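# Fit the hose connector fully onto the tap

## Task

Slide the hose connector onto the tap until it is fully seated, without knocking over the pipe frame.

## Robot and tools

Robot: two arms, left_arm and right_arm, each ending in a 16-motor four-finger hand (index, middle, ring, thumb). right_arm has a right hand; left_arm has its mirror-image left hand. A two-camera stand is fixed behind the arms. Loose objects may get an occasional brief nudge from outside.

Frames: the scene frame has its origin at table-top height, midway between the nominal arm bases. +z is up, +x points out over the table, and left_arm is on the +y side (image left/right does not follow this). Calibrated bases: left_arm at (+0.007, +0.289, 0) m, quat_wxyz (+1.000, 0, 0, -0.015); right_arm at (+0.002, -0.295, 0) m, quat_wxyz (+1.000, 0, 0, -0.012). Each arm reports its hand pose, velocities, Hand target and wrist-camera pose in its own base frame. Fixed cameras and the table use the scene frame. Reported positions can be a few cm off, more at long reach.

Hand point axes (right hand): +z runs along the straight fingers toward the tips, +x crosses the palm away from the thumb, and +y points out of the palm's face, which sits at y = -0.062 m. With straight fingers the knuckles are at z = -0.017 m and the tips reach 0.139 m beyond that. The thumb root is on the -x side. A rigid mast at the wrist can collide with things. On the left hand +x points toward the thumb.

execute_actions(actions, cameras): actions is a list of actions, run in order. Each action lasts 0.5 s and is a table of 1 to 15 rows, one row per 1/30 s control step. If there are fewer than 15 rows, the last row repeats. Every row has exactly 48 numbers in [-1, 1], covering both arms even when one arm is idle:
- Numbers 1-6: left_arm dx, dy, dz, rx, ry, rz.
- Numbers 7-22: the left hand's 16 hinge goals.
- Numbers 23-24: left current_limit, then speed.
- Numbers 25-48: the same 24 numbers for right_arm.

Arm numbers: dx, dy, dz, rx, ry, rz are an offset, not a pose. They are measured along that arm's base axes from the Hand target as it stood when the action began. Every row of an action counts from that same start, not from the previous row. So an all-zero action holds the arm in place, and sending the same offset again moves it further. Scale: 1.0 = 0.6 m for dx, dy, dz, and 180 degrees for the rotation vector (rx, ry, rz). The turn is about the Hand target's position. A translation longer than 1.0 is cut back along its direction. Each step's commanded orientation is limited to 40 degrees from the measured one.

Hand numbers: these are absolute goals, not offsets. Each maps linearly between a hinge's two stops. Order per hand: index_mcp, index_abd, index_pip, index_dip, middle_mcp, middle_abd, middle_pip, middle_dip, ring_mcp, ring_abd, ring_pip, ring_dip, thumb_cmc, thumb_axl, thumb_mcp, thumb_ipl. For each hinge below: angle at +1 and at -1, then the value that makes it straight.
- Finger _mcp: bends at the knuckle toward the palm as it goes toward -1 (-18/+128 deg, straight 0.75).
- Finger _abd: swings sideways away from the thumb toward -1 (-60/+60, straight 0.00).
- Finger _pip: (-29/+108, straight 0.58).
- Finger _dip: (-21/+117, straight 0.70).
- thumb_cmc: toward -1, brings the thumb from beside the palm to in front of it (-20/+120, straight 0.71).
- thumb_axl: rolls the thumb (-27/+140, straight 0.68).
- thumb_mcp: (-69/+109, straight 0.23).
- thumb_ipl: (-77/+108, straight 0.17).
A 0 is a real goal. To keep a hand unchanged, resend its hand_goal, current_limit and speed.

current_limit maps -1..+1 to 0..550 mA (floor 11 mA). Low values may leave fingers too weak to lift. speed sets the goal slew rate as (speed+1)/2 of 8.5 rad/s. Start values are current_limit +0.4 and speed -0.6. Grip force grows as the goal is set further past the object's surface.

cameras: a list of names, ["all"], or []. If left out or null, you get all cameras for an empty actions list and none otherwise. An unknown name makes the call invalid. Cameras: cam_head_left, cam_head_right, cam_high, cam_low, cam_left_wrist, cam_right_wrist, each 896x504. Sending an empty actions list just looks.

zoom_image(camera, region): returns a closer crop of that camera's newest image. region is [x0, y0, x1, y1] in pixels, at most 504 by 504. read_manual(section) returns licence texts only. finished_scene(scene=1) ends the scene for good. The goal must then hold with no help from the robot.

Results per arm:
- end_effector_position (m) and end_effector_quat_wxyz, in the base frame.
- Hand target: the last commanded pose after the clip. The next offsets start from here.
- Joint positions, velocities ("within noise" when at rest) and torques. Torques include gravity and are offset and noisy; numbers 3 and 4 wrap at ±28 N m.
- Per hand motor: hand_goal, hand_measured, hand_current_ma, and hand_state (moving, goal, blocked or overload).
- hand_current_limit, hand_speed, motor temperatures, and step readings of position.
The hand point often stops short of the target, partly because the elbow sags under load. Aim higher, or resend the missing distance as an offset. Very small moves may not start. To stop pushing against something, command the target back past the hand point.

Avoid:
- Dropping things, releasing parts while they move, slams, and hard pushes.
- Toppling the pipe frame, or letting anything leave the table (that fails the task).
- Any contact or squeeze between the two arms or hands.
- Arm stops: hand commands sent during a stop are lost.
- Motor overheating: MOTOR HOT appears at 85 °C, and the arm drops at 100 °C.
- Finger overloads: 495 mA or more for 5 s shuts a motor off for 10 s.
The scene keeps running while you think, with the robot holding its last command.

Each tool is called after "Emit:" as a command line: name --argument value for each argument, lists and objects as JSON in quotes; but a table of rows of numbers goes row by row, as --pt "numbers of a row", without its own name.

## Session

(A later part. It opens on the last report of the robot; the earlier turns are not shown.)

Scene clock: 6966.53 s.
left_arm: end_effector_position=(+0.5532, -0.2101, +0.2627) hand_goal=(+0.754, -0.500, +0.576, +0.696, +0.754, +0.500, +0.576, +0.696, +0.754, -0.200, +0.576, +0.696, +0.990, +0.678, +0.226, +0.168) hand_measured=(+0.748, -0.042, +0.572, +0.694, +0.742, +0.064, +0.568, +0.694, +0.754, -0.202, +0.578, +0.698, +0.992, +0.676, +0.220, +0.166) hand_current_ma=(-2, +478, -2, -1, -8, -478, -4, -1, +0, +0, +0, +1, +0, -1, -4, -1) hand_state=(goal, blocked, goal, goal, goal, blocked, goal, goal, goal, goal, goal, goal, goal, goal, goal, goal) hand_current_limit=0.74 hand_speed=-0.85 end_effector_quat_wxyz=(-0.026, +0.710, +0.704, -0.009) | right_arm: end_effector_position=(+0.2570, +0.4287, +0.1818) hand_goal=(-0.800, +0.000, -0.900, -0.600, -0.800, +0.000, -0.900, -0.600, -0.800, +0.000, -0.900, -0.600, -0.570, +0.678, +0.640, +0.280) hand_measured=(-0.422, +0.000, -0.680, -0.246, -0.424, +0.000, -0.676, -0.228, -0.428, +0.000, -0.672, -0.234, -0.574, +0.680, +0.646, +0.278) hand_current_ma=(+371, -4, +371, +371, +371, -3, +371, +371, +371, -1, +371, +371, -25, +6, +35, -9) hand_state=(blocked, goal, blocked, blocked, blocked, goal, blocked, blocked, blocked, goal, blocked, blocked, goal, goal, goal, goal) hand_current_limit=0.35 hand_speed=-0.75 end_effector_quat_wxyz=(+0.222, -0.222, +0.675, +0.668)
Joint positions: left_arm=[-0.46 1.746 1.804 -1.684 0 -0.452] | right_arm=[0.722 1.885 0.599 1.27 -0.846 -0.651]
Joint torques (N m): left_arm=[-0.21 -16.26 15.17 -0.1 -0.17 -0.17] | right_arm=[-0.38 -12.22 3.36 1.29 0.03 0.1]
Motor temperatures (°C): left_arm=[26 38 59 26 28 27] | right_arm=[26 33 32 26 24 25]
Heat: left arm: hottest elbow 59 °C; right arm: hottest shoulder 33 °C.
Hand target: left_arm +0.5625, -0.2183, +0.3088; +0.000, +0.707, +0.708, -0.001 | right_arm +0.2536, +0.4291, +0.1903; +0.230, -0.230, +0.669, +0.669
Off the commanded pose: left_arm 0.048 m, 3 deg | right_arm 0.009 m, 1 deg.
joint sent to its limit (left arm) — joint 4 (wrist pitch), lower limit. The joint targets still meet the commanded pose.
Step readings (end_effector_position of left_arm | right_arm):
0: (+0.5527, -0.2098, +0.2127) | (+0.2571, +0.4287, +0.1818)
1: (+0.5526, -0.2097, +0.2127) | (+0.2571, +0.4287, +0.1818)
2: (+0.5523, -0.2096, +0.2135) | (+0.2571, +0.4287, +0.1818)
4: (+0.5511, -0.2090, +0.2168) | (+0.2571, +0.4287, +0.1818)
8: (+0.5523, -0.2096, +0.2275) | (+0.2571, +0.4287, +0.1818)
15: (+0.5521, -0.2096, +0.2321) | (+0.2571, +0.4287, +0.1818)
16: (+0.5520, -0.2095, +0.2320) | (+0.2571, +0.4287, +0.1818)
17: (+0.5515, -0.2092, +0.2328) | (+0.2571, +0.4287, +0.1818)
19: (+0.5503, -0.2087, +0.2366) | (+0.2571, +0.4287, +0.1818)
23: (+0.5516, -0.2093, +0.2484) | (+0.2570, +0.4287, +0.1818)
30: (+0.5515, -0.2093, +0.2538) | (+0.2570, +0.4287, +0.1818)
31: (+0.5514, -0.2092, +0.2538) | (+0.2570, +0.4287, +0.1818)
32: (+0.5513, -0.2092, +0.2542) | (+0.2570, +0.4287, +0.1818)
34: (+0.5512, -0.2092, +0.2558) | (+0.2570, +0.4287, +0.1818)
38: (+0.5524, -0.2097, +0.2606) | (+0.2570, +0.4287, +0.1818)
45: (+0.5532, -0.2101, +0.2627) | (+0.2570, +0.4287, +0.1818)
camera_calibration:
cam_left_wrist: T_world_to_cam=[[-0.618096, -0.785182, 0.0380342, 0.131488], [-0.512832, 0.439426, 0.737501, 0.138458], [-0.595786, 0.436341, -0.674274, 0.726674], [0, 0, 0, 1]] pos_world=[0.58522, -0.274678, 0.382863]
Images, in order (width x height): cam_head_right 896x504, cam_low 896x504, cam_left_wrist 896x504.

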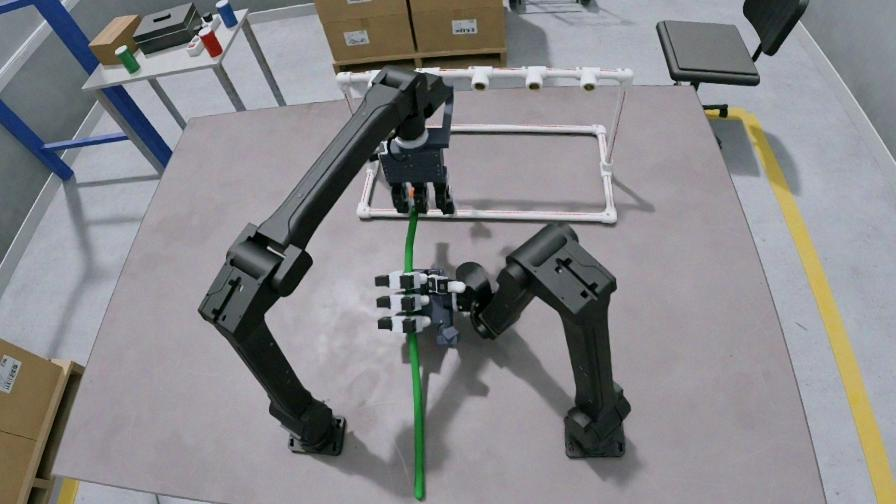

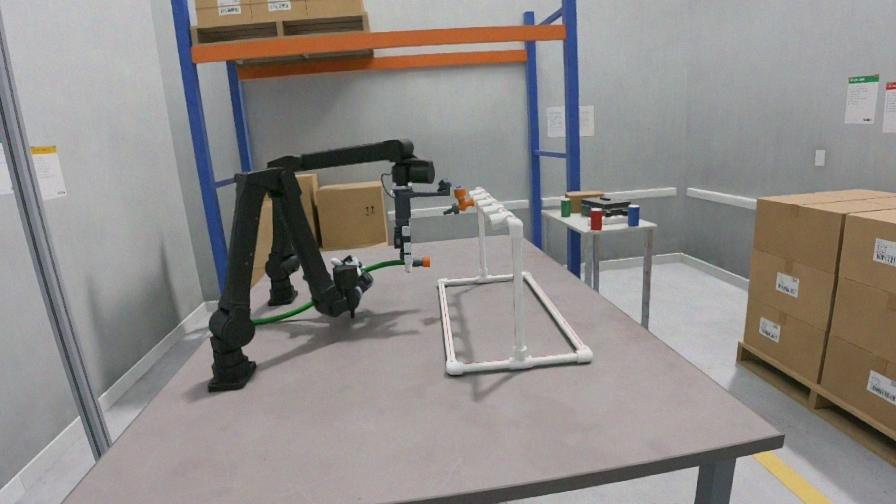

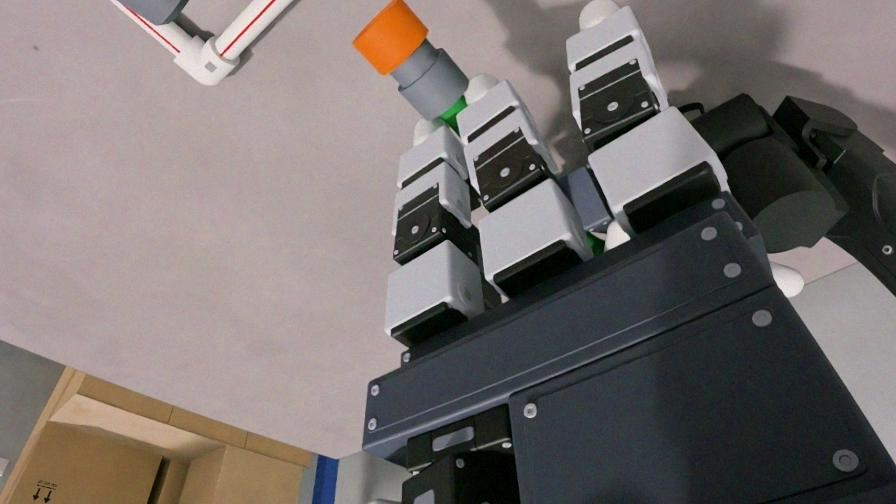

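Emit:
execute_actions --actions '[[[0,0,0,0,0,0,0.754,-0.5,0.576,0.696,0.754,0.5,0.576,0.696,0.754,-0.2,0.576,0.696,0.99,0.678,0.226,0.168,0.74,-0.85,0,0,0,0,0,0,-0.3,0,-0.6,-0.12,-0.3,0,-0.6,-0.12,-0.3,0,-0.6,-0.12,-0.57,0.678,0.64,0.28,0.35,-0.75]],[[0,0,0,0,0,0,0.754,-0.5,0.576,0.696,0.754,0.5,0.576,0.696,0.754,-0.2,0.576,0.696,0.99,0.678,0.226,0.168,0.74,-0.85,0.0523,-0.0052,0.0328,0,0.0556,0,-0.3,0,-0.6,-0.1,-0.3,0,-0.6,-0.1,-0.3,0,-0.6,-0.1,-0.57,0.678,0.64,0.28,0.35,-0.75]],[[0,0,0,0,0,0,0.754,-0.5,0.576,0.696,0.754,0.5,0.576,0.696,0.754,-0.2,0.576,0.696,0.99,0.678,0.226,0.168,0.74,-0.85,0.0517,-0.0033,0.0158,0,0.0556,0,-0.3,0,-0.6,-0.1,-0.3,0,-0.6,-0.1,-0.3,0,-0.6,-0.1,-0.57,0.678,0.64,0.28,0.35,-0.75]]]' --cameras '["cam_low","cam_right_wrist","cam_head_right"]'

Emit:
zoom_image --camera "cam_low" --region '[320, 200, 480, 320]'

Scene clock: 7037.50 s.
left_arm: end_effector_position=(+0.5532, -0.2101, +0.2627) hand_goal=(+0.754, -0.500, +0.576, +0.696, +0.754, +0.500, +0.576, +0.696, +0.754, -0.200, +0.576, +0.696, +0.990, +0.678, +0.226, +0.168) hand_measured=(+0.748, -0.042, +0.572, +0.694, +0.742, +0.064, +0.568, +0.694, +0.754, -0.202, +0.578, +0.698, +0.992, +0.676, +0.220, +0.166) hand_current_ma=(-2, +478, -2, -1, -8, -478, -4, -1, +0, +0, +0, +1, +0, -1, -4, -1) hand_state=(goal, blocked, goal, goal, goal, blocked, goal, goal, goal, goal, goal, goal, goal, goal, goal, goal) hand_current_limit=0.74 hand_speed=-0.85 end_effector_quat_wxyz=(-0.026, +0.710, +0.704, -0.009) | right_arm: end_effector_position=(+0.2570, +0.4287, +0.1818) hand_goal=(-0.300, +0.000, -0.600, -0.100, -0.300, +0.000, -0.600, -0.100, -0.300, +0.000, -0.600, -0.100, -0.570, +0.678, +0.640, +0.280) hand_measured=(-0.410, +0.000, -0.668, -0.218, -0.302, +0.000, -0.606, -0.104, -0.302, +0.000, -0.606, -0.102, -0.578, +0.682, +0.646, +0.278) hand_current_ma=(-371, -4, -333, -371, -10, -3, -27, -16, -8, -1, -33, -14, -38, +27, +44, -9) hand_state=(blocked, goal, blocked, blocked, goal, goal, goal, goal, goal, goal, goal, goal, goal, goal, goal, goal) hand_current_limit=0.35 hand_speed=-0.75 end_effector_quat_wxyz=(+0.222, -0.222, +0.675, +0.668)
Joint positions: left_arm=[-0.46 1.746 1.804 -1.684 0 -0.452] | right_arm=[0.722 1.885 0.599 1.27 -0.846 -0.651]
Joint torques (N m): left_arm=[-0.15 -16.26 15.16 -0.14 -0.16 -0.17] | right_arm=[-0.73 -10.75 3.43 1.4 -0.04 0.18]
Motor temperatures (°C): left_arm=[26 39 61 26 28 27] | right_arm=[26 33 32 26 24 25]
Heat: left arm: hottest elbow 61 °C; right arm: hottest shoulder 33 °C.
Hand target: left_arm +0.5625, -0.2183, +0.3088; +0.000, +0.707, +0.708, -0.001 | right_arm +0.2570, +0.4287, +0.1818; +0.222, -0.222, +0.675, +0.668 (last step not sent: back at the drive's target)
Off the commanded pose: left_arm 0.048 m, 3 deg | right_arm 0.032 m, 10 deg.
joint sent to its limit (left arm) — joint 4 (wrist pitch), lower limit. The joint targets still meet the commanded pose.
Step readings (end_effector_position of left_arm | right_arm):
0: (+0.5532, -0.2101, +0.2627) | (+0.2570, +0.4287, +0.1818)
1: (+0.5532, -0.2101, +0.2627) | (+0.2570, +0.4287, +0.1818)
2: (+0.5532, -0.2101, +0.2627) | (+0.2570, +0.4287, +0.1818)
4: (+0.5532, -0.2101, +0.2627) | (+0.2570, +0.4287, +0.1818)
8: (+0.5532, -0.2101, +0.2627) | (+0.2570, +0.4287, +0.1818)
15: (+0.5532, -0.2101, +0.2627) | (+0.2570, +0.4287, +0.1818)
16: (+0.5532, -0.2101, +0.2627) | (+0.2570, +0.4287, +0.1818) HELD (not all sent) right_arm
17: (+0.5532, -0.2101, +0.2627) | (+0.2570, +0.4287, +0.1818) HELD (not all sent) right_arm
19: (+0.5532, -0.2101, +0.2627) | (+0.2570, +0.4287, +0.1818) HELD (not all sent) right_arm
23: (+0.5532, -0.2101, +0.2627) | (+0.2570, +0.4287, +0.1818) HELD (not all sent) right_arm
30: (+0.5532, -0.2101, +0.2627) | (+0.2570, +0.4287, +0.1818) HELD (not all sent) right_arm
31: (+0.5532, -0.2101, +0.2627) | (+0.2570, +0.4287, +0.1818) HELD (not all sent) right_arm
32: (+0.5532, -0.2101, +0.2627) | (+0.2570, +0.4287, +0.1818) HELD (not all sent) right_arm
34: (+0.5532, -0.2101, +0.2627) | (+0.2570, +0.4287, +0.1818) HELD (not all sent) right_arm
38: (+0.5532, -0.2101, +0.2627) | (+0.2570, +0.4287, +0.1818) HELD (not all sent) right_arm
45: (+0.5532, -0.2101, +0.2627) | (+0.2570, +0.4287, +0.1818) HELD (not all sent) right_arm
HELD (not all sent) right_arm: steps 16 to 45.
pose unreachable (right arm): on one or more control steps of this call, first in action 1 (counted from 0), this arm could not follow its commanded pose, so it was not sent that pose on those steps. It may still have moved: this result reports where it is.
cause: moving toward the commanded pose would bring two parts of the arm too close to each other (joints 5 (wrist yaw) and 6 (wrist roll) lie between them).
camera_calibration:
cam_right_wrist: T_world_to_cam=[[0.23628, -0.0305887, 0.971203, -0.196821], [0.641044, -0.746228, -0.17946, 0.140245], [0.730229, 0.664987, -0.15671, -0.315809], [0, 0, 0, 1]] pos_world=[0.187215, 0.308643, 0.166831]
Images, in order (width x height): cam_head_right 896x504, cam_low 896x504, cam_right_wrist 896x504.

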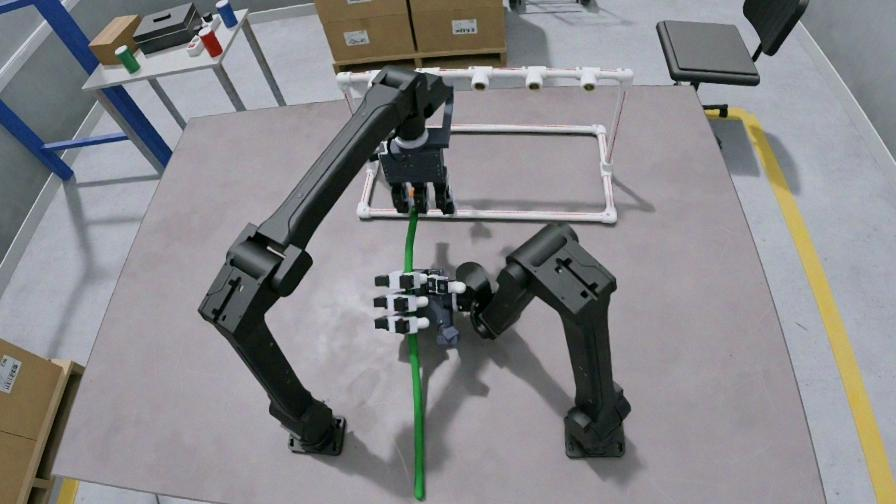

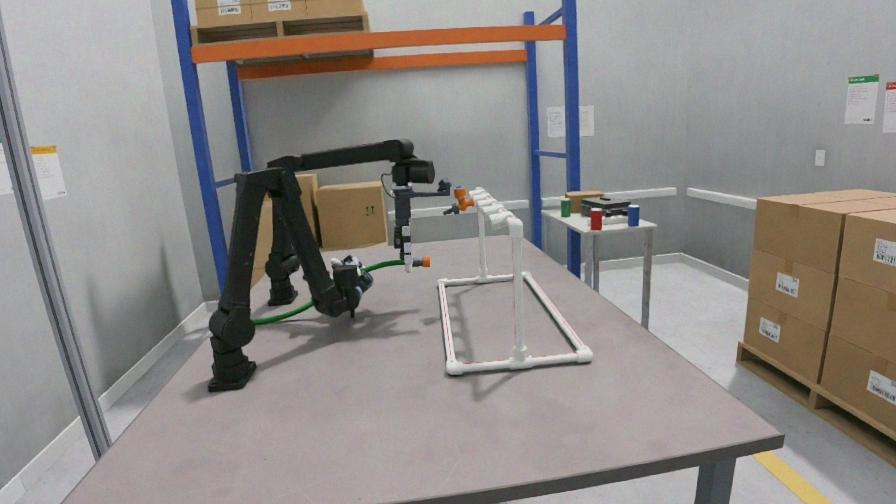

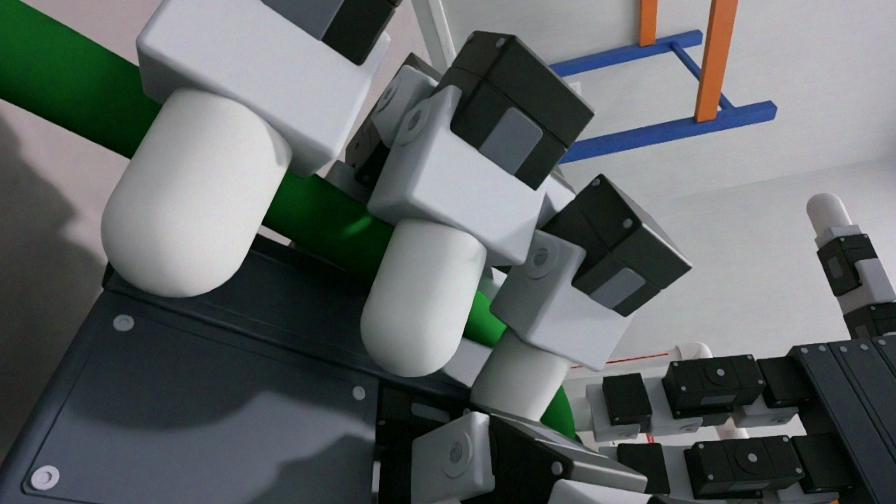

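Scaled by 3.150.

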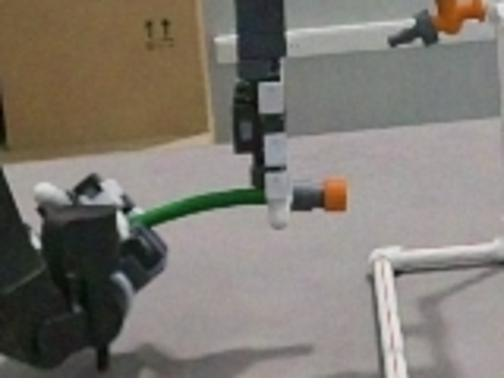

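Emit:
execute_actions --actions '[[[0,0,0,0,0,0,0.754,-0.5,0.576,0.696,0.754,0.5,0.576,0.696,0.754,-0.2,0.576,0.696,0.99,0.678,0.226,0.168,0.74,-0.85,0,0,0,0,0,0,-0.3,0,-0.6,-0.1,-0.3,0,-0.6,-0.1,-0.3,0,-0.6,-0.1,-0.57,0.678,0.226,0.168,0.35,-0.7]],[[0,0,0,0,0,0,0.754,-0.5,0.576,0.696,0.754,0.5,0.576,0.696,0.754,-0.2,0.576,0.696,0.99,0.678,0.226,0.168,0.74,-0.85,0,0,0,0,0,0,-0.3,0,-0.6,-0.1,-0.3,0,-0.6,-0.1,-0.3,0,-0.6,-0.1,0.2,0.678,0.226,0.168,0.35,-0.7]],[[0,0,0,0,0,0,0.754,-0.5,0.576,0.696,0.754,0.5,0.576,0.696,0.754,-0.2,0.576,0.696,0.99,0.678,0.226,0.168,0.74,-0.85,0,0,0,0,0,0,-0.3,0,-0.6,-0.1,-0.3,0,-0.6,-0.1,-0.3,0,-0.6,-0.1,0.99,0.678,0.226,0.168,0.35,-0.7]],[[0,0,0,0,0,0,0.754,-0.5,0.576,0.696,0.754,0.5,0.576,0.696,0.754,-0.2,0.576,0.696,0.99,0.678,0.226,0.168,0.74,-0.85,0.03,-0.003,0.025,0,0.04,0,-0.3,0,-0.6,-0.1,-0.3,0,-0.6,-0.1,-0.3,0,-0.6,-0.1,0.99,0.678,0.226,0.168,0.35,-0.7]]]' --cameras '["cam_low","cam_right_wrist","cam_head_right"]'

Emit:
zoom_image --camera "cam_low" --region '[320, 200, 480, 320]'

Scene clock: 7066.13 s.
left_arm: end_effector_position=(+0.5532, -0.2101, +0.2627) hand_goal=(+0.754, -0.500, +0.576, +0.696, +0.754, +0.500, +0.576, +0.696, +0.754, -0.200, +0.576, +0.696, +0.990, +0.678, +0.226, +0.168) hand_measured=(+0.748, -0.042, +0.572, +0.694, +0.742, +0.064, +0.568, +0.694, +0.754, -0.202, +0.578, +0.698, +0.992, +0.676, +0.220, +0.166) hand_current_ma=(-2, +478, -2, -1, -8, -478, -4, -1, +0, +0, +0, +1, +0, -1, -4, -1) hand_state=(goal, blocked, goal, goal, goal, blocked, goal, goal, goal, goal, goal, goal, goal, goal, goal, goal) hand_current_limit=0.74 hand_speed=-0.85 end_effector_quat_wxyz=(-0.026, +0.710, +0.704, -0.009) | right_arm: end_effector_position=(+0.2683, +0.4280, +0.1853) hand_goal=(-0.300, +0.000, -0.600, -0.100, -0.300, +0.000, -0.600, -0.100, -0.300, +0.000, -0.600, -0.100, +0.990, +0.678, +0.226, +0.168) hand_measured=(-0.302, +0.000, -0.606, -0.104, -0.302, +0.000, -0.606, -0.104, -0.302, +0.000, -0.606, -0.102, +0.996, +0.680, +0.228, +0.170) hand_current_ma=(-8, -4, -29, -15, -10, -3, -27, -16, -8, -1, -33, -14, +33, +14, +10, +12) hand_state=(goal, goal, goal, goal, goal, goal, goal, goal, goal, goal, goal, goal, goal, goal, goal, goal) hand_current_limit=0.35 hand_speed=-0.70 end_effector_quat_wxyz=(+0.173, -0.182, +0.692, +0.677)
Joint positions: left_arm=[-0.46 1.746 1.804 -1.684 0 -0.452] | right_arm=[0.716 1.871 0.599 1.234 -0.861 -0.536]
Joint torques (N m): left_arm=[-0.09 -16.15 15.16 -0.24 -0.18 -0.16] | right_arm=[-1.38 -12.28 4.37 1.13 -0.14 0.18]
Motor temperatures (°C): left_arm=[26 39 62 26 28 27] | right_arm=[26 33 31 26 24 25]
Heat: left arm: hottest elbow 62 °C; right arm: hottest shoulder 33 °C.
Hand target: left_arm +0.5625, -0.2183, +0.3088; +0.000, +0.707, +0.708, -0.001 | right_arm +0.2750, +0.4269, +0.1968; +0.179, -0.180, +0.688, +0.680
Off the commanded pose: left_arm 0.048 m, 3 deg | right_arm 0.013 m, 1 deg.
joint sent to its limit (left arm) — joint 4 (wrist pitch), lower limit. The joint targets still meet the commanded pose.
Step readings (end_effector_position of left_arm | right_arm):
0: (+0.5532, -0.2101, +0.2627) | (+0.2570, +0.4287, +0.1818)
1: (+0.5532, -0.2101, +0.2627) | (+0.2570, +0.4287, +0.1818)
2: (+0.5532, -0.2101, +0.2627) | (+0.2570, +0.4287, +0.1818)
4: (+0.5532, -0.2101, +0.2627) | (+0.2570, +0.4287, +0.1818)
8: (+0.5532, -0.2101, +0.2627) | (+0.2570, +0.4287, +0.1818)
15: (+0.5532, -0.2101, +0.2627) | (+0.2570, +0.4287, +0.1818)
16: (+0.5532, -0.2101, +0.2627) | (+0.2570, +0.4287, +0.1818)
17: (+0.5532, -0.2101, +0.2627) | (+0.2570, +0.4287, +0.1818)
19: (+0.5532, -0.2101, +0.2627) | (+0.2570, +0.4287, +0.1818)
23: (+0.5532, -0.2101, +0.2627) | (+0.2570, +0.4287, +0.1818)
30: (+0.5532, -0.2101, +0.2627) | (+0.2570, +0.4287, +0.1818)
31: (+0.5532, -0.2101, +0.2627) | (+0.2570, +0.4287, +0.1818)
32: (+0.5532, -0.2101, +0.2627) | (+0.2570, +0.4287, +0.1818)
34: (+0.5532, -0.2101, +0.2627) | (+0.2570, +0.4287, +0.1818)
38: (+0.5532, -0.2101, +0.2627) | (+0.2570, +0.4287, +0.1818)
45: (+0.5532, -0.2101, +0.2627) | (+0.2570, +0.4287, +0.1818)
46: (+0.5532, -0.2101, +0.2627) | (+0.2571, +0.4287, +0.1818)
47: (+0.5532, -0.2101, +0.2627) | (+0.2572, +0.4287, +0.1818)
49: (+0.5532, -0.2101, +0.2627) | (+0.2586, +0.4290, +0.1811)
53: (+0.5532, -0.2101, +0.2627) | (+0.2631, +0.4289, +0.1811)
60: (+0.5532, -0.2101, +0.2627) | (+0.2674, +0.4279, +0.1853)
camera_calibration:
cam_right_wrist: T_world_to_cam=[[0.362383, -0.0146529, 0.931914, -0.236352], [0.617829, -0.744851, -0.25196, 0.152281], [0.697829, 0.66707, -0.260869, -0.295924], [0, 0, 0, 1]] pos_world=[0.19807, 0.307365, 0.181431]
Images, in order (width x height): cam_head_right 896x504, cam_low 896x504, cam_right_wrist 896x504.

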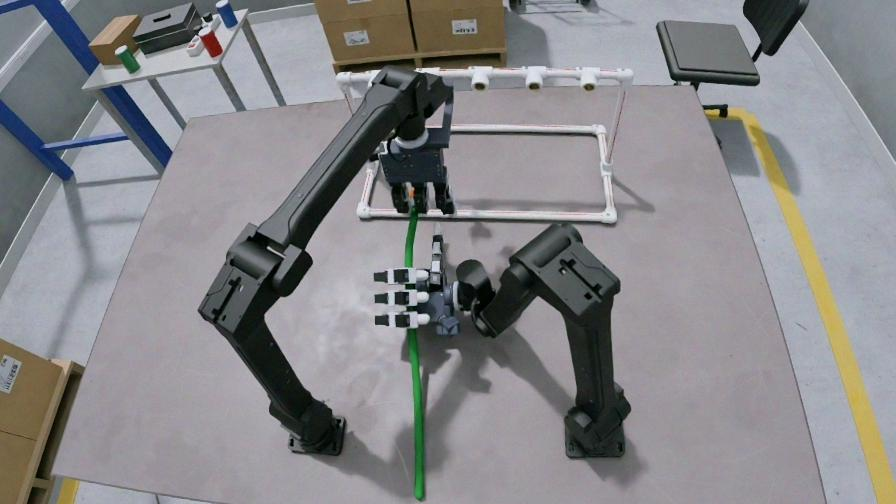

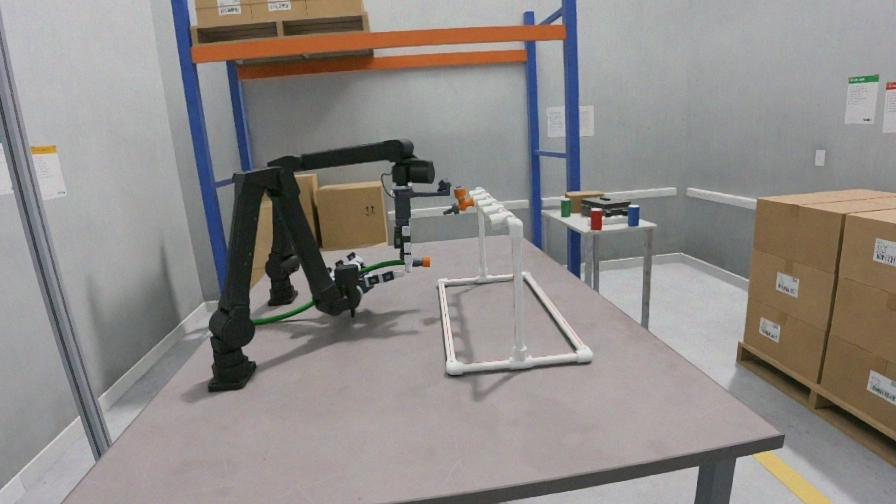

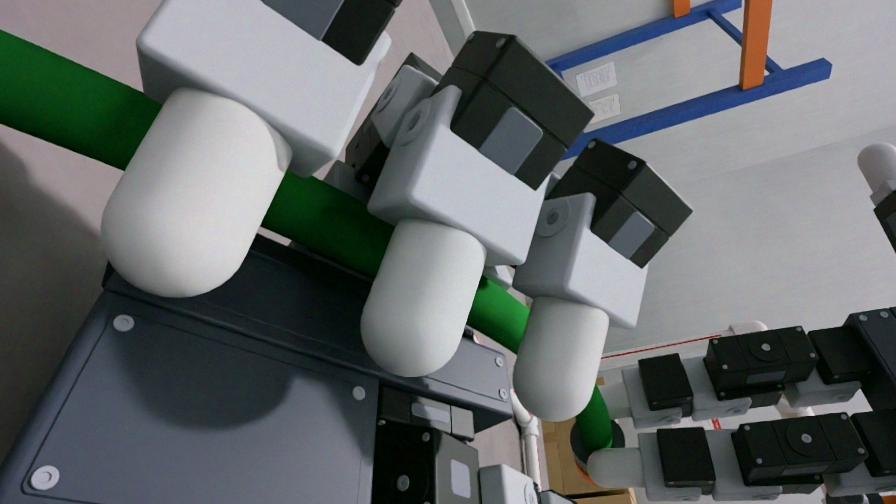

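Scaled by 3.150.

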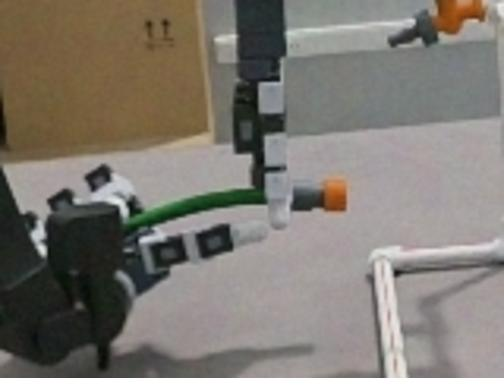

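Emit:
execute_actions --actions '[[[0,0,0,0,0,0,0.754,-0.5,0.576,0.696,0.754,0.5,0.576,0.696,0.754,-0.2,0.576,0.696,0.99,0.678,0.226,0.168,0.74,-0.85,0,0,0,0,0,0,-0.3,0,-0.6,-0.1,-0.3,0,-0.6,-0.1,-0.3,0,-0.6,-0.1,0.99,-0.4,0.226,0.168,0.35,-0.7]],[[0,0,0,0,0,0,0.754,-0.5,0.576,0.696,0.754,0.5,0.576,0.696,0.754,-0.2,0.576,0.696,0.99,0.678,0.226,0.168,0.74,-0.85,0,0,0,0,0,0,-0.3,0,-0.6,-0.1,-0.3,0,-0.6,-0.1,-0.3,0,-0.6,-0.1,0.99,-0.4,0.7,0.168,0.35,-0.7]],[[0,0,0,0,0,0,0.754,-0.5,0.576,0.696,0.754,0.5,0.576,0.696,0.754,-0.2,0.576,0.696,0.99,0.678,0.226,0.168,0.74,-0.85,0.005,0,0.015,0,0.05,0,-0.3,0,-0.6,-0.1,-0.3,0,-0.6,-0.1,-0.3,0,-0.6,-0.1,0.99,-0.4,0.7,0.168,0.35,-0.7]]]' --cameras '["cam_low","cam_right_wrist","cam_head_right"]'

Emit:
zoom_image --camera "cam_low" --region '[320, 200, 480, 320]'

Scene clock: 7113.93 s.
left_arm: end_effector_position=(+0.5532, -0.2101, +0.2627) hand_goal=(+0.754, -0.500, +0.576, +0.696, +0.754, +0.500, +0.576, +0.696, +0.754, -0.200, +0.576, +0.696, +0.990, +0.678, +0.226, +0.168) hand_measured=(+0.748, -0.042, +0.572, +0.694, +0.744, +0.064, +0.568, +0.694, +0.754, -0.202, +0.578, +0.698, +0.992, +0.676, +0.220, +0.166) hand_current_ma=(-2, +478, -2, -1, -8, -478, -4, -1, +0, +0, +0, +1, +0, -1, -4, -1) hand_state=(goal, blocked, goal, goal, goal, blocked, goal, goal, goal, goal, goal, goal, goal, goal, goal, goal) hand_current_limit=0.74 hand_speed=-0.85 end_effector_quat_wxyz=(-0.026, +0.710, +0.704, -0.009) | right_arm: end_effector_position=(+0.2817, +0.4265, +0.2005) hand_goal=(-0.300, +0.000, -0.600, -0.100, -0.300, +0.000, -0.600, -0.100, -0.300, +0.000, -0.600, -0.100, +0.990, -0.400, +0.700, +0.168) hand_measured=(-0.302, +0.000, -0.606, -0.104, -0.302, +0.000, -0.606, -0.104, -0.302, +0.000, -0.606, -0.102, +0.996, -0.398, +0.702, +0.170) hand_current_ma=(-7, -4, -29, -15, -9, -3, -27, -16, -7, -1, -33, -14, +35, +14, +7, +12) hand_state=(goal, goal, goal, goal, goal, goal, goal, goal, goal, goal, goal, goal, goal, goal, goal, goal) hand_current_limit=0.35 hand_speed=-0.70 end_effector_quat_wxyz=(+0.129, -0.128, +0.700, +0.691)
Joint positions: left_arm=[-0.46 1.746 1.804 -1.684 0 -0.452] | right_arm=[0.716 1.835 0.594 1.222 -0.851 -0.38]
Joint torques (N m): left_arm=[-0.15 -16.09 15.12 -0.14 -0.16 -0.17] | right_arm=[-0.15 -11.93 3.41 1.22 0.06 0.14]
Motor temperatures (°C): left_arm=[26 40 63 26 28 27] | right_arm=[26 33 32 26 24 25]
Heat: left arm: hottest elbow 63 °C; right arm: hottest shoulder 33 °C.
Hand target: left_arm +0.5625, -0.2183, +0.3088; +0.000, +0.707, +0.708, -0.001 | right_arm +0.2781, +0.4269, +0.2060; +0.125, -0.126, +0.699, +0.692
Off the commanded pose: left_arm 0.048 m, 3 deg | right_arm 0.006 m, 1 deg.
joint sent to its limit (left arm) — joint 4 (wrist pitch), lower limit. The joint targets still meet the commanded pose.
Step readings (end_effector_position of left_arm | right_arm):
0: (+0.5532, -0.2101, +0.2627) | (+0.2684, +0.4280, +0.1853)
1: (+0.5532, -0.2101, +0.2627) | (+0.2684, +0.4280, +0.1853)
2: (+0.5532, -0.2101, +0.2627) | (+0.2684, +0.4280, +0.1853)
4: (+0.5532, -0.2101, +0.2627) | (+0.2684, +0.4280, +0.1853)
8: (+0.5532, -0.2101, +0.2627) | (+0.2684, +0.4280, +0.1853)
15: (+0.5532, -0.2101, +0.2627) | (+0.2684, +0.4280, +0.1853)
16: (+0.5532, -0.2101, +0.2627) | (+0.2684, +0.4280, +0.1853)
17: (+0.5532, -0.2101, +0.2627) | (+0.2684, +0.4280, +0.1853)
19: (+0.5532, -0.2101, +0.2627) | (+0.2684, +0.4280, +0.1853)
23: (+0.5532, -0.2101, +0.2627) | (+0.2684, +0.4280, +0.1853)
30: (+0.5532, -0.2101, +0.2627) | (+0.2684, +0.4280, +0.1853)
31: (+0.5532, -0.2101, +0.2627) | (+0.2685, +0.4280, +0.1853)
32: (+0.5532, -0.2101, +0.2627) | (+0.2694, +0.4280, +0.1857)
34: (+0.5532, -0.2101, +0.2627) | (+0.2722, +0.4282, +0.1877)
38: (+0.5532, -0.2101, +0.2627) | (+0.2773, +0.4278, +0.1968)
45: (+0.5532, -0.2101, +0.2627) | (+0.2810, +0.4271, +0.2013)
camera_calibration:
cam_right_wrist: T_world_to_cam=[[0.490473, -0.0306485, 0.870917, -0.27243], [0.565142, -0.749555, -0.344647, 0.182139], [0.663364, 0.661232, -0.350316, -0.270215], [0, 0, 0, 1]] pos_world=[0.209936, 0.306849, 0.205377]
Images, in order (width x height): cam_head_right 896x504, cam_low 896x504, cam_right_wrist 896x504.

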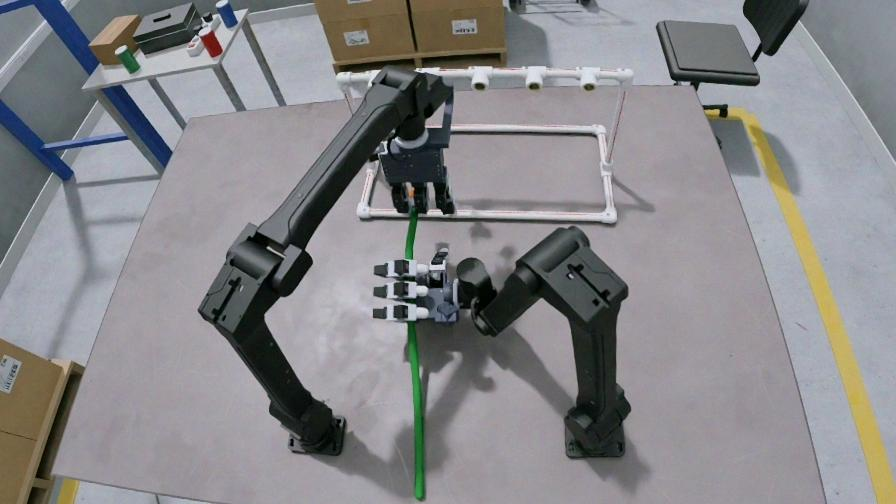

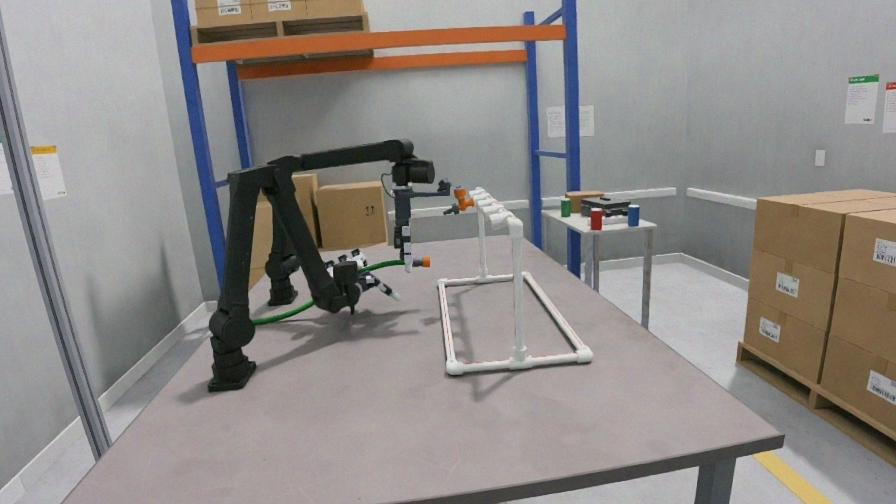

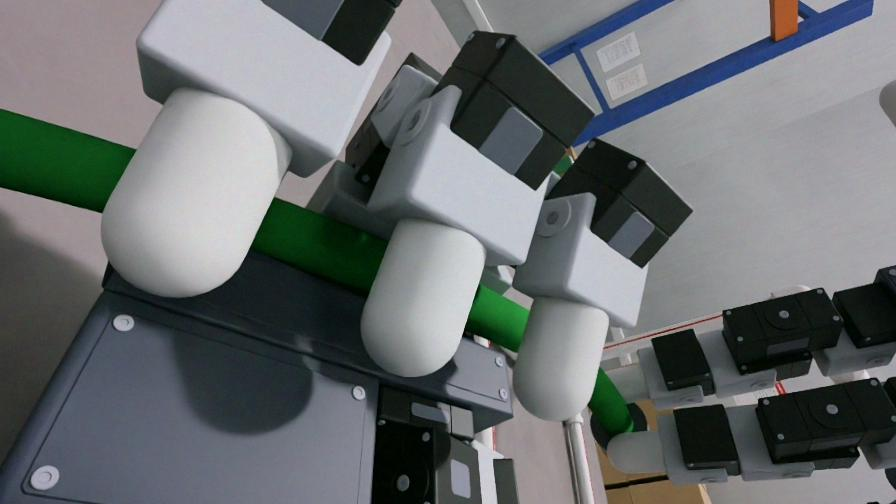

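Scaled by 3.150.

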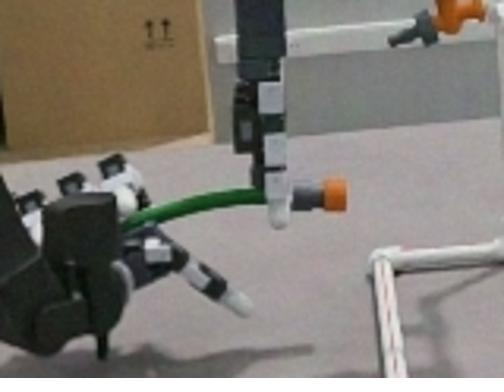

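Emit:
execute_actions --actions '[[[0,0,0,0,0,0,0.754,-0.5,0.576,0.696,0.754,0.5,0.576,0.696,0.754,-0.2,0.576,0.696,0.99,0.678,0.226,0.168,0.74,-0.85,0.0515,-0.0007,0.0183,0,0.03,0,-0.3,0,-0.6,-0.1,-0.3,0,-0.6,-0.1,-0.3,0,-0.6,-0.1,0.99,-0.4,0.7,0.168,0.35,-0.7]],[[0,0,0,0,0,0,0.754,-0.5,0.576,0.696,0.754,0.5,0.576,0.696,0.754,-0.2,0.576,0.696,0.99,0.678,0.226,0.168,0.74,-0.85,0.0527,-0.003,0.0107,0,0.0333,0,-0.3,0,-0.6,-0.1,-0.3,0,-0.6,-0.1,-0.3,0,-0.6,-0.1,0.99,-0.4,0.7,0.168,0.35,-0.7]]]' --cameras '["cam_low","cam_right_wrist","cam_head_right","cam_left_wrist"]'

Emit:
zoom_image --camera "cam_low" --region '[320, 200, 480, 320]'

Scene clock: 7133.23 s.
left_arm: end_effector_position=(+0.5531, -0.2100, +0.2627) hand_goal=(+0.754, -0.500, +0.576, +0.696, +0.754, +0.500, +0.576, +0.696, +0.754, -0.200, +0.576, +0.696, +0.990, +0.678, +0.226, +0.168) hand_measured=(+0.750, -0.042, +0.572, +0.694, +0.744, +0.064, +0.568, +0.694, +0.754, -0.202, +0.578, +0.698, +0.992, +0.676, +0.220, +0.166) hand_current_ma=(-1, +478, -1, -1, -7, -478, -4, -1, +0, +0, +0, +1, +0, -1, -4, -1) hand_state=(goal, blocked, goal, goal, goal, blocked, goal, goal, goal, goal, goal, goal, goal, goal, goal, goal) hand_current_limit=0.74 hand_speed=-0.85 end_effector_quat_wxyz=(-0.026, +0.709, +0.704, -0.009) | right_arm: end_effector_position=(+0.3301, +0.4211, +0.2036) hand_goal=(-0.300, +0.000, -0.600, -0.100, -0.300, +0.000, -0.600, -0.100, -0.300, +0.000, -0.600, -0.100, +0.990, -0.400, +0.700, +0.168) hand_measured=(-0.300, +0.000, -0.606, -0.104, -0.302, +0.000, -0.606, -0.104, -0.300, +0.000, -0.606, -0.102, +0.996, -0.398, +0.702, +0.170) hand_current_ma=(+1, -4, -29, -15, -6, -3, -27, -16, -4, -1, -33, -14, +35, +12, +7, +12) hand_state=(goal, goal, goal, goal, goal, goal, goal, goal, goal, goal, goal, goal, goal, goal, goal, goal) hand_current_limit=0.35 hand_speed=-0.70 end_effector_quat_wxyz=(+0.044, -0.051, +0.718, +0.693)
Joint positions: left_arm=[-0.46 1.746 1.804 -1.684 0 -0.452] | right_arm=[0.653 1.823 0.646 1.116 -0.924 -0.182]
Joint torques (N m): left_arm=[-0.09 -16.15 15.06 -0.13 -0.15 -0.15] | right_arm=[-1.14 -12.45 6.84 1.16 -0.16 0.06]
Motor temperatures (°C): left_arm=[26 40 63 26 28 27] | right_arm=[26 32 32 26 24 25]
Heat: left arm: hottest elbow 63 °C; right arm: hottest shoulder 32 °C.
Hand target: left_arm +0.5625, -0.2183, +0.3088; +0.000, +0.706, +0.708, -0.001 | right_arm +0.3406, +0.4246, +0.2233; +0.055, -0.057, +0.708, +0.701
Off the commanded pose: left_arm 0.048 m, 3 deg | right_arm 0.023 m, 2 deg.
joint sent to its limit (left arm) — joint 4 (wrist pitch), lower limit. The joint targets still meet the commanded pose.
Step readings (end_effector_position of left_arm | right_arm):
0: (+0.5532, -0.2101, +0.2627) | (+0.2818, +0.4265, +0.2005)
1: (+0.5532, -0.2101, +0.2627) | (+0.2819, +0.4265, +0.2005)
2: (+0.5532, -0.2101, +0.2627) | (+0.2820, +0.4267, +0.1999)
4: (+0.5532, -0.2101, +0.2627) | (+0.2834, +0.4266, +0.1982)
8: (+0.5532, -0.2101, +0.2627) | (+0.2898, +0.4246, +0.1958)
15: (+0.5532, -0.2101, +0.2627) | (+0.2969, +0.4229, +0.1969)
16: (+0.5532, -0.2101, +0.2627) | (+0.2972, +0.4231, +0.1971)
17: (+0.5532, -0.2101, +0.2627) | (+0.2987, +0.4231, +0.1974)
19: (+0.5532, -0.2101, +0.2627) | (+0.3033, +0.4232, +0.1979)
23: (+0.5532, -0.2101, +0.2627) | (+0.3200, +0.4219, +0.2018)
30: (+0.5531, -0.2101, +0.2627) | (+0.3293, +0.4211, +0.2038)
camera_calibration:
cam_left_wrist: T_world_to_cam=[[-0.617448, -0.78569, 0.0380548, 0.13104], [-0.512929, 0.438829, 0.737789, 0.138197], [-0.596373, 0.436027, -0.673958, 0.726766], [0, 0, 0, 1]] pos_world=[0.58522, -0.274577, 0.382863]
cam_right_wrist: T_world_to_cam=[[0.677497, -0.00789206, 0.735483, -0.342659], [0.477209, -0.756198, -0.4477, 0.204596], [0.559704, 0.654295, -0.508556, -0.228316], [0, 0, 0, 1]] pos_world=[0.262305, 0.301397, 0.227507]
Images, in order (width x height): cam_head_right 896x504, cam_low 896x504, cam_left_wrist 896x504, cam_right_wrist 896x504.

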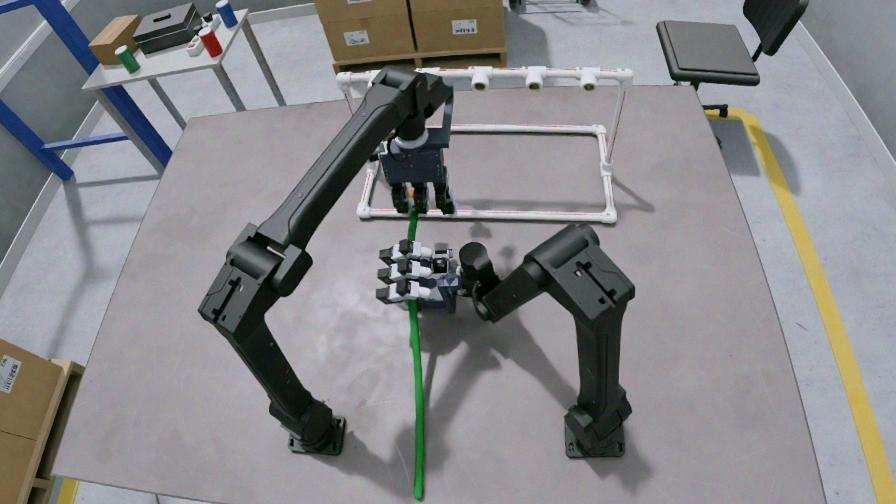

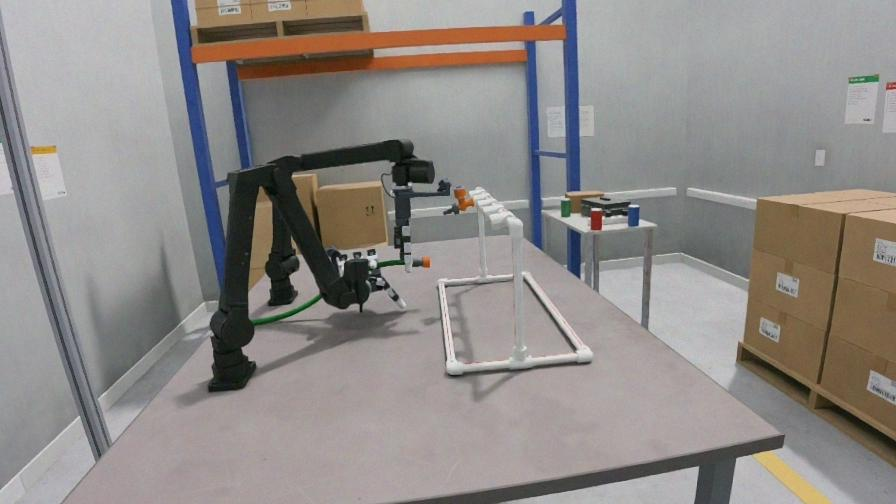

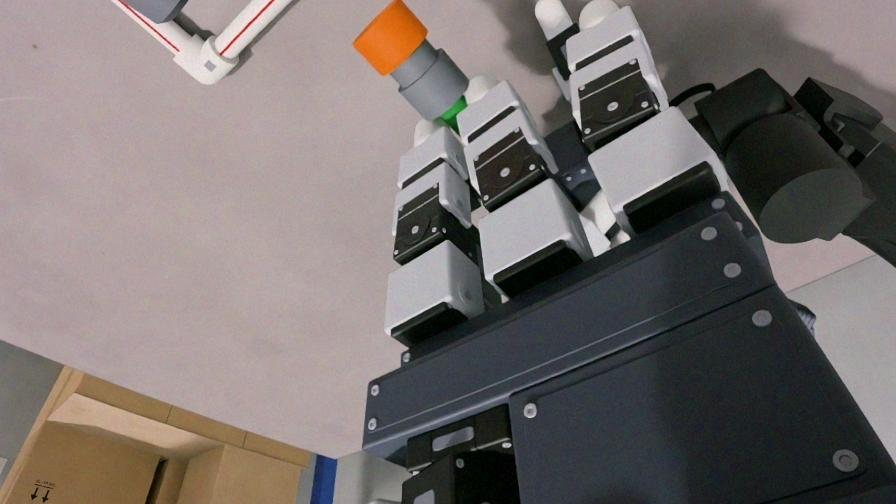

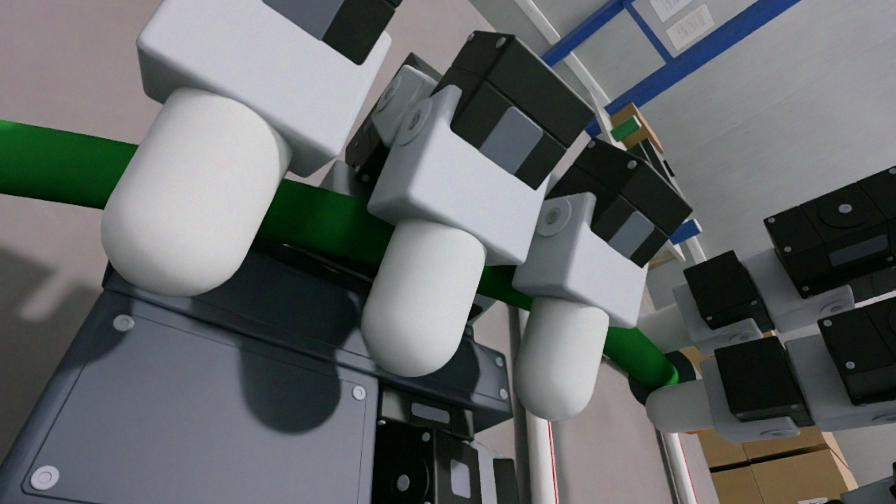

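Scaled by 3.150.

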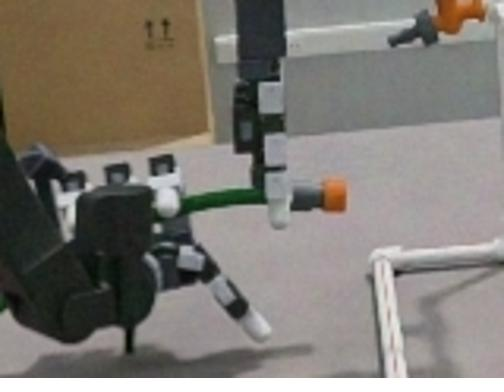

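Emit:
execute_actions --actions '[[[0,0,0,0,0,0,0.754,-0.5,0.576,0.696,0.754,0.5,0.576,0.696,0.754,-0.2,0.576,0.696,0.99,0.678,0.226,0.168,0.74,-0.85,0.03,-0.003,0.012,0,0.014,0,-0.3,0,-0.6,-0.1,-0.3,0,-0.6,-0.1,-0.3,0,-0.6,-0.1,0.99,-0.4,0.7,0.168,0.35,-0.7]],[[0,0,0,0,0,0,0.754,-0.5,0.576,0.696,0.754,0.5,0.576,0.696,0.754,-0.2,0.576,0.696,0.99,0.678,0.226,0.168,0.74,-0.85,0.021,-0.003,0.01,0,0.01,0,-0.3,0,-0.6,-0.1,-0.3,0,-0.6,-0.1,-0.3,0,-0.6,-0.1,0.99,-0.4,0.7,0.168,0.35,-0.7]]]' --cameras '["cam_low","cam_right_wrist","cam_head_right"]'

Emit:
zoom_image --camera "cam_low" --region '[320, 200, 480, 320]'

Scene clock: 7143.93 s.
left_arm: end_effector_position=(+0.5530, -0.2100, +0.2627) hand_goal=(+0.754, -0.500, +0.576, +0.696, +0.754, +0.500, +0.576, +0.696, +0.754, -0.200, +0.576, +0.696, +0.990, +0.678, +0.226, +0.168) hand_measured=(+0.752, -0.042, +0.574, +0.694, +0.744, +0.064, +0.570, +0.694, +0.754, -0.202, +0.578, +0.698, +0.992, +0.676, +0.220, +0.166) hand_current_ma=(-1, +478, +0, -1, -6, -478, -3, -1, +0, +0, +0, +1, +0, -1, -4, -1) hand_state=(goal, blocked, goal, goal, goal, blocked, goal, goal, goal, goal, goal, goal, goal, goal, goal, goal) hand_current_limit=0.74 hand_speed=-0.85 end_effector_quat_wxyz=(-0.026, +0.709, +0.704, -0.009) | right_arm: end_effector_position=(+0.3580, +0.4193, +0.2125) hand_goal=(-0.300, +0.000, -0.600, -0.100, -0.300, +0.000, -0.600, -0.100, -0.300, +0.000, -0.600, -0.100, +0.990, -0.400, +0.700, +0.168) hand_measured=(-0.300, +0.000, -0.606, -0.104, -0.302, +0.000, -0.606, -0.104, -0.300, +0.000, -0.606, -0.102, +0.996, -0.398, +0.702, +0.170) hand_current_ma=(+1, -4, -29, -15, -6, -3, -27, -16, -4, -1, -33, -14, +35, +12, +7, +12) hand_state=(goal, goal, goal, goal, goal, goal, goal, goal, goal, goal, goal, goal, goal, goal, goal, goal) hand_current_limit=0.35 hand_speed=-0.70 end_effector_quat_wxyz=(+0.013, -0.023, +0.721, +0.693)
Joint positions: left_arm=[-0.46 1.746 1.804 -1.684 0 -0.453] | right_arm=[0.617 1.811 0.694 1.048 -0.966 -0.109]
Joint torques (N m): left_arm=[-0.15 -16.32 15.08 -0.17 -0.15 -0.18] | right_arm=[-1.44 -12.98 7.57 1.16 -0.14 0.08]
Motor temperatures (°C): left_arm=[26 40 63 26 28 27] | right_arm=[26 33 33 26 24 25]
Heat: left arm: hottest elbow 63 °C; right arm: hottest shoulder 33 °C.
Hand target: left_arm +0.5625, -0.2183, +0.3088; +0.000, +0.707, +0.708, -0.001 | right_arm +0.3711, +0.4211, +0.2365; +0.028, -0.031, +0.710, +0.703
Off the commanded pose: left_arm 0.048 m, 3 deg | right_arm 0.027 m, 2 deg.
joint sent to its limit (left arm) — joint 4 (wrist pitch), lower limit. The joint targets still meet the commanded pose.
Step readings (end_effector_position of left_arm | right_arm):
0: (+0.5531, -0.2100, +0.2627) | (+0.3302, +0.4211, +0.2035)
1: (+0.5531, -0.2100, +0.2627) | (+0.3302, +0.4211, +0.2035)
2: (+0.5531, -0.2100, +0.2627) | (+0.3304, +0.4212, +0.2033)
4: (+0.5531, -0.2100, +0.2627) | (+0.3327, +0.4218, +0.2033)
8: (+0.5531, -0.2100, +0.2627) | (+0.3412, +0.4212, +0.2060)
15: (+0.5530, -0.2100, +0.2627) | (+0.3458, +0.4206, +0.2083)
16: (+0.5530, -0.2100, +0.2627) | (+0.3459, +0.4207, +0.2082)
17: (+0.5530, -0.2100, +0.2627) | (+0.3465, +0.4206, +0.2083)
19: (+0.5530, -0.2100, +0.2627) | (+0.3487, +0.4205, +0.2081)
23: (+0.5530, -0.2100, +0.2627) | (+0.3546, +0.4197, +0.2108)
30: (+0.5530, -0.2100, +0.2627) | (+0.3578, +0.4193, +0.2127)
camera_calibration:
cam_right_wrist: T_world_to_cam=[[0.734901, -0.0033445, 0.678166, -0.378533], [0.44164, -0.75652, -0.482319, 0.214114], [0.514659, 0.653962, -0.554491, -0.212075], [0, 0, 0, 1]] pos_world=[0.292769, 0.299405, 0.242386]
Images, in order (width x height): cam_head_right 896x504, cam_low 896x504, cam_right_wrist 896x504.

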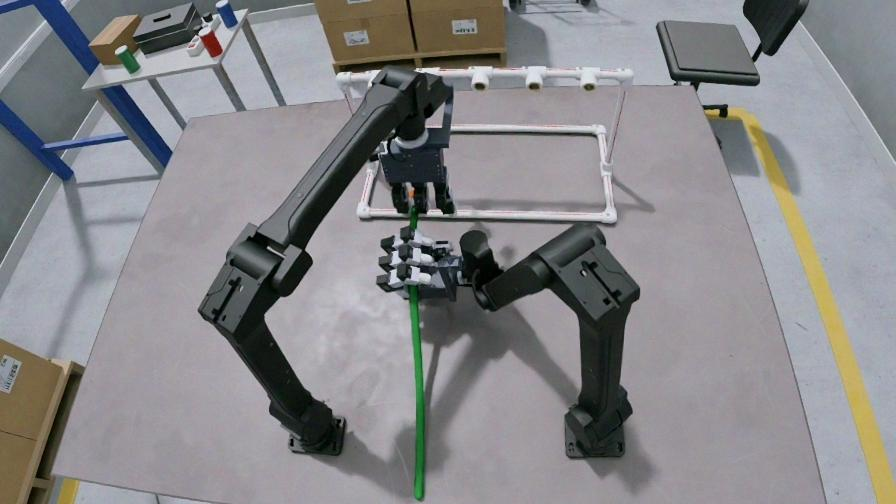

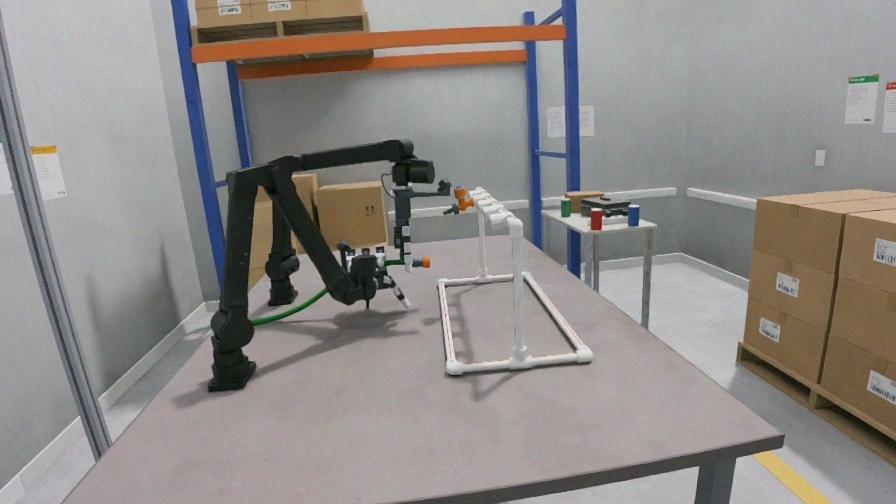

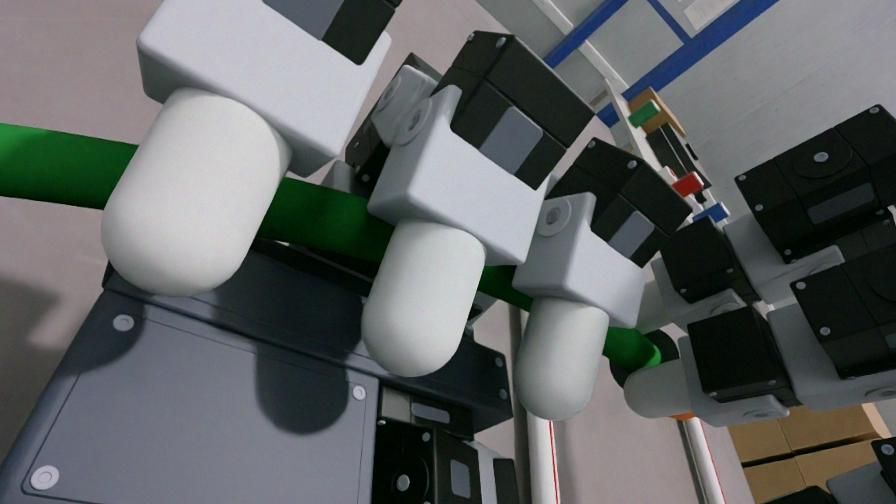

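Scaled by 3.150.

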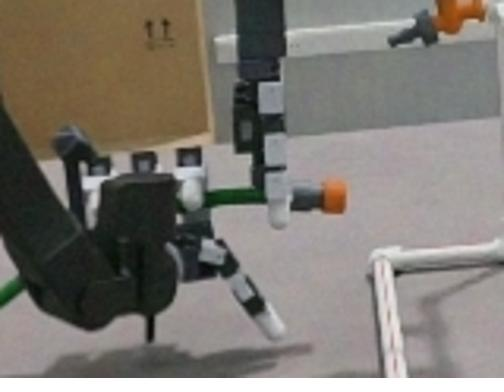

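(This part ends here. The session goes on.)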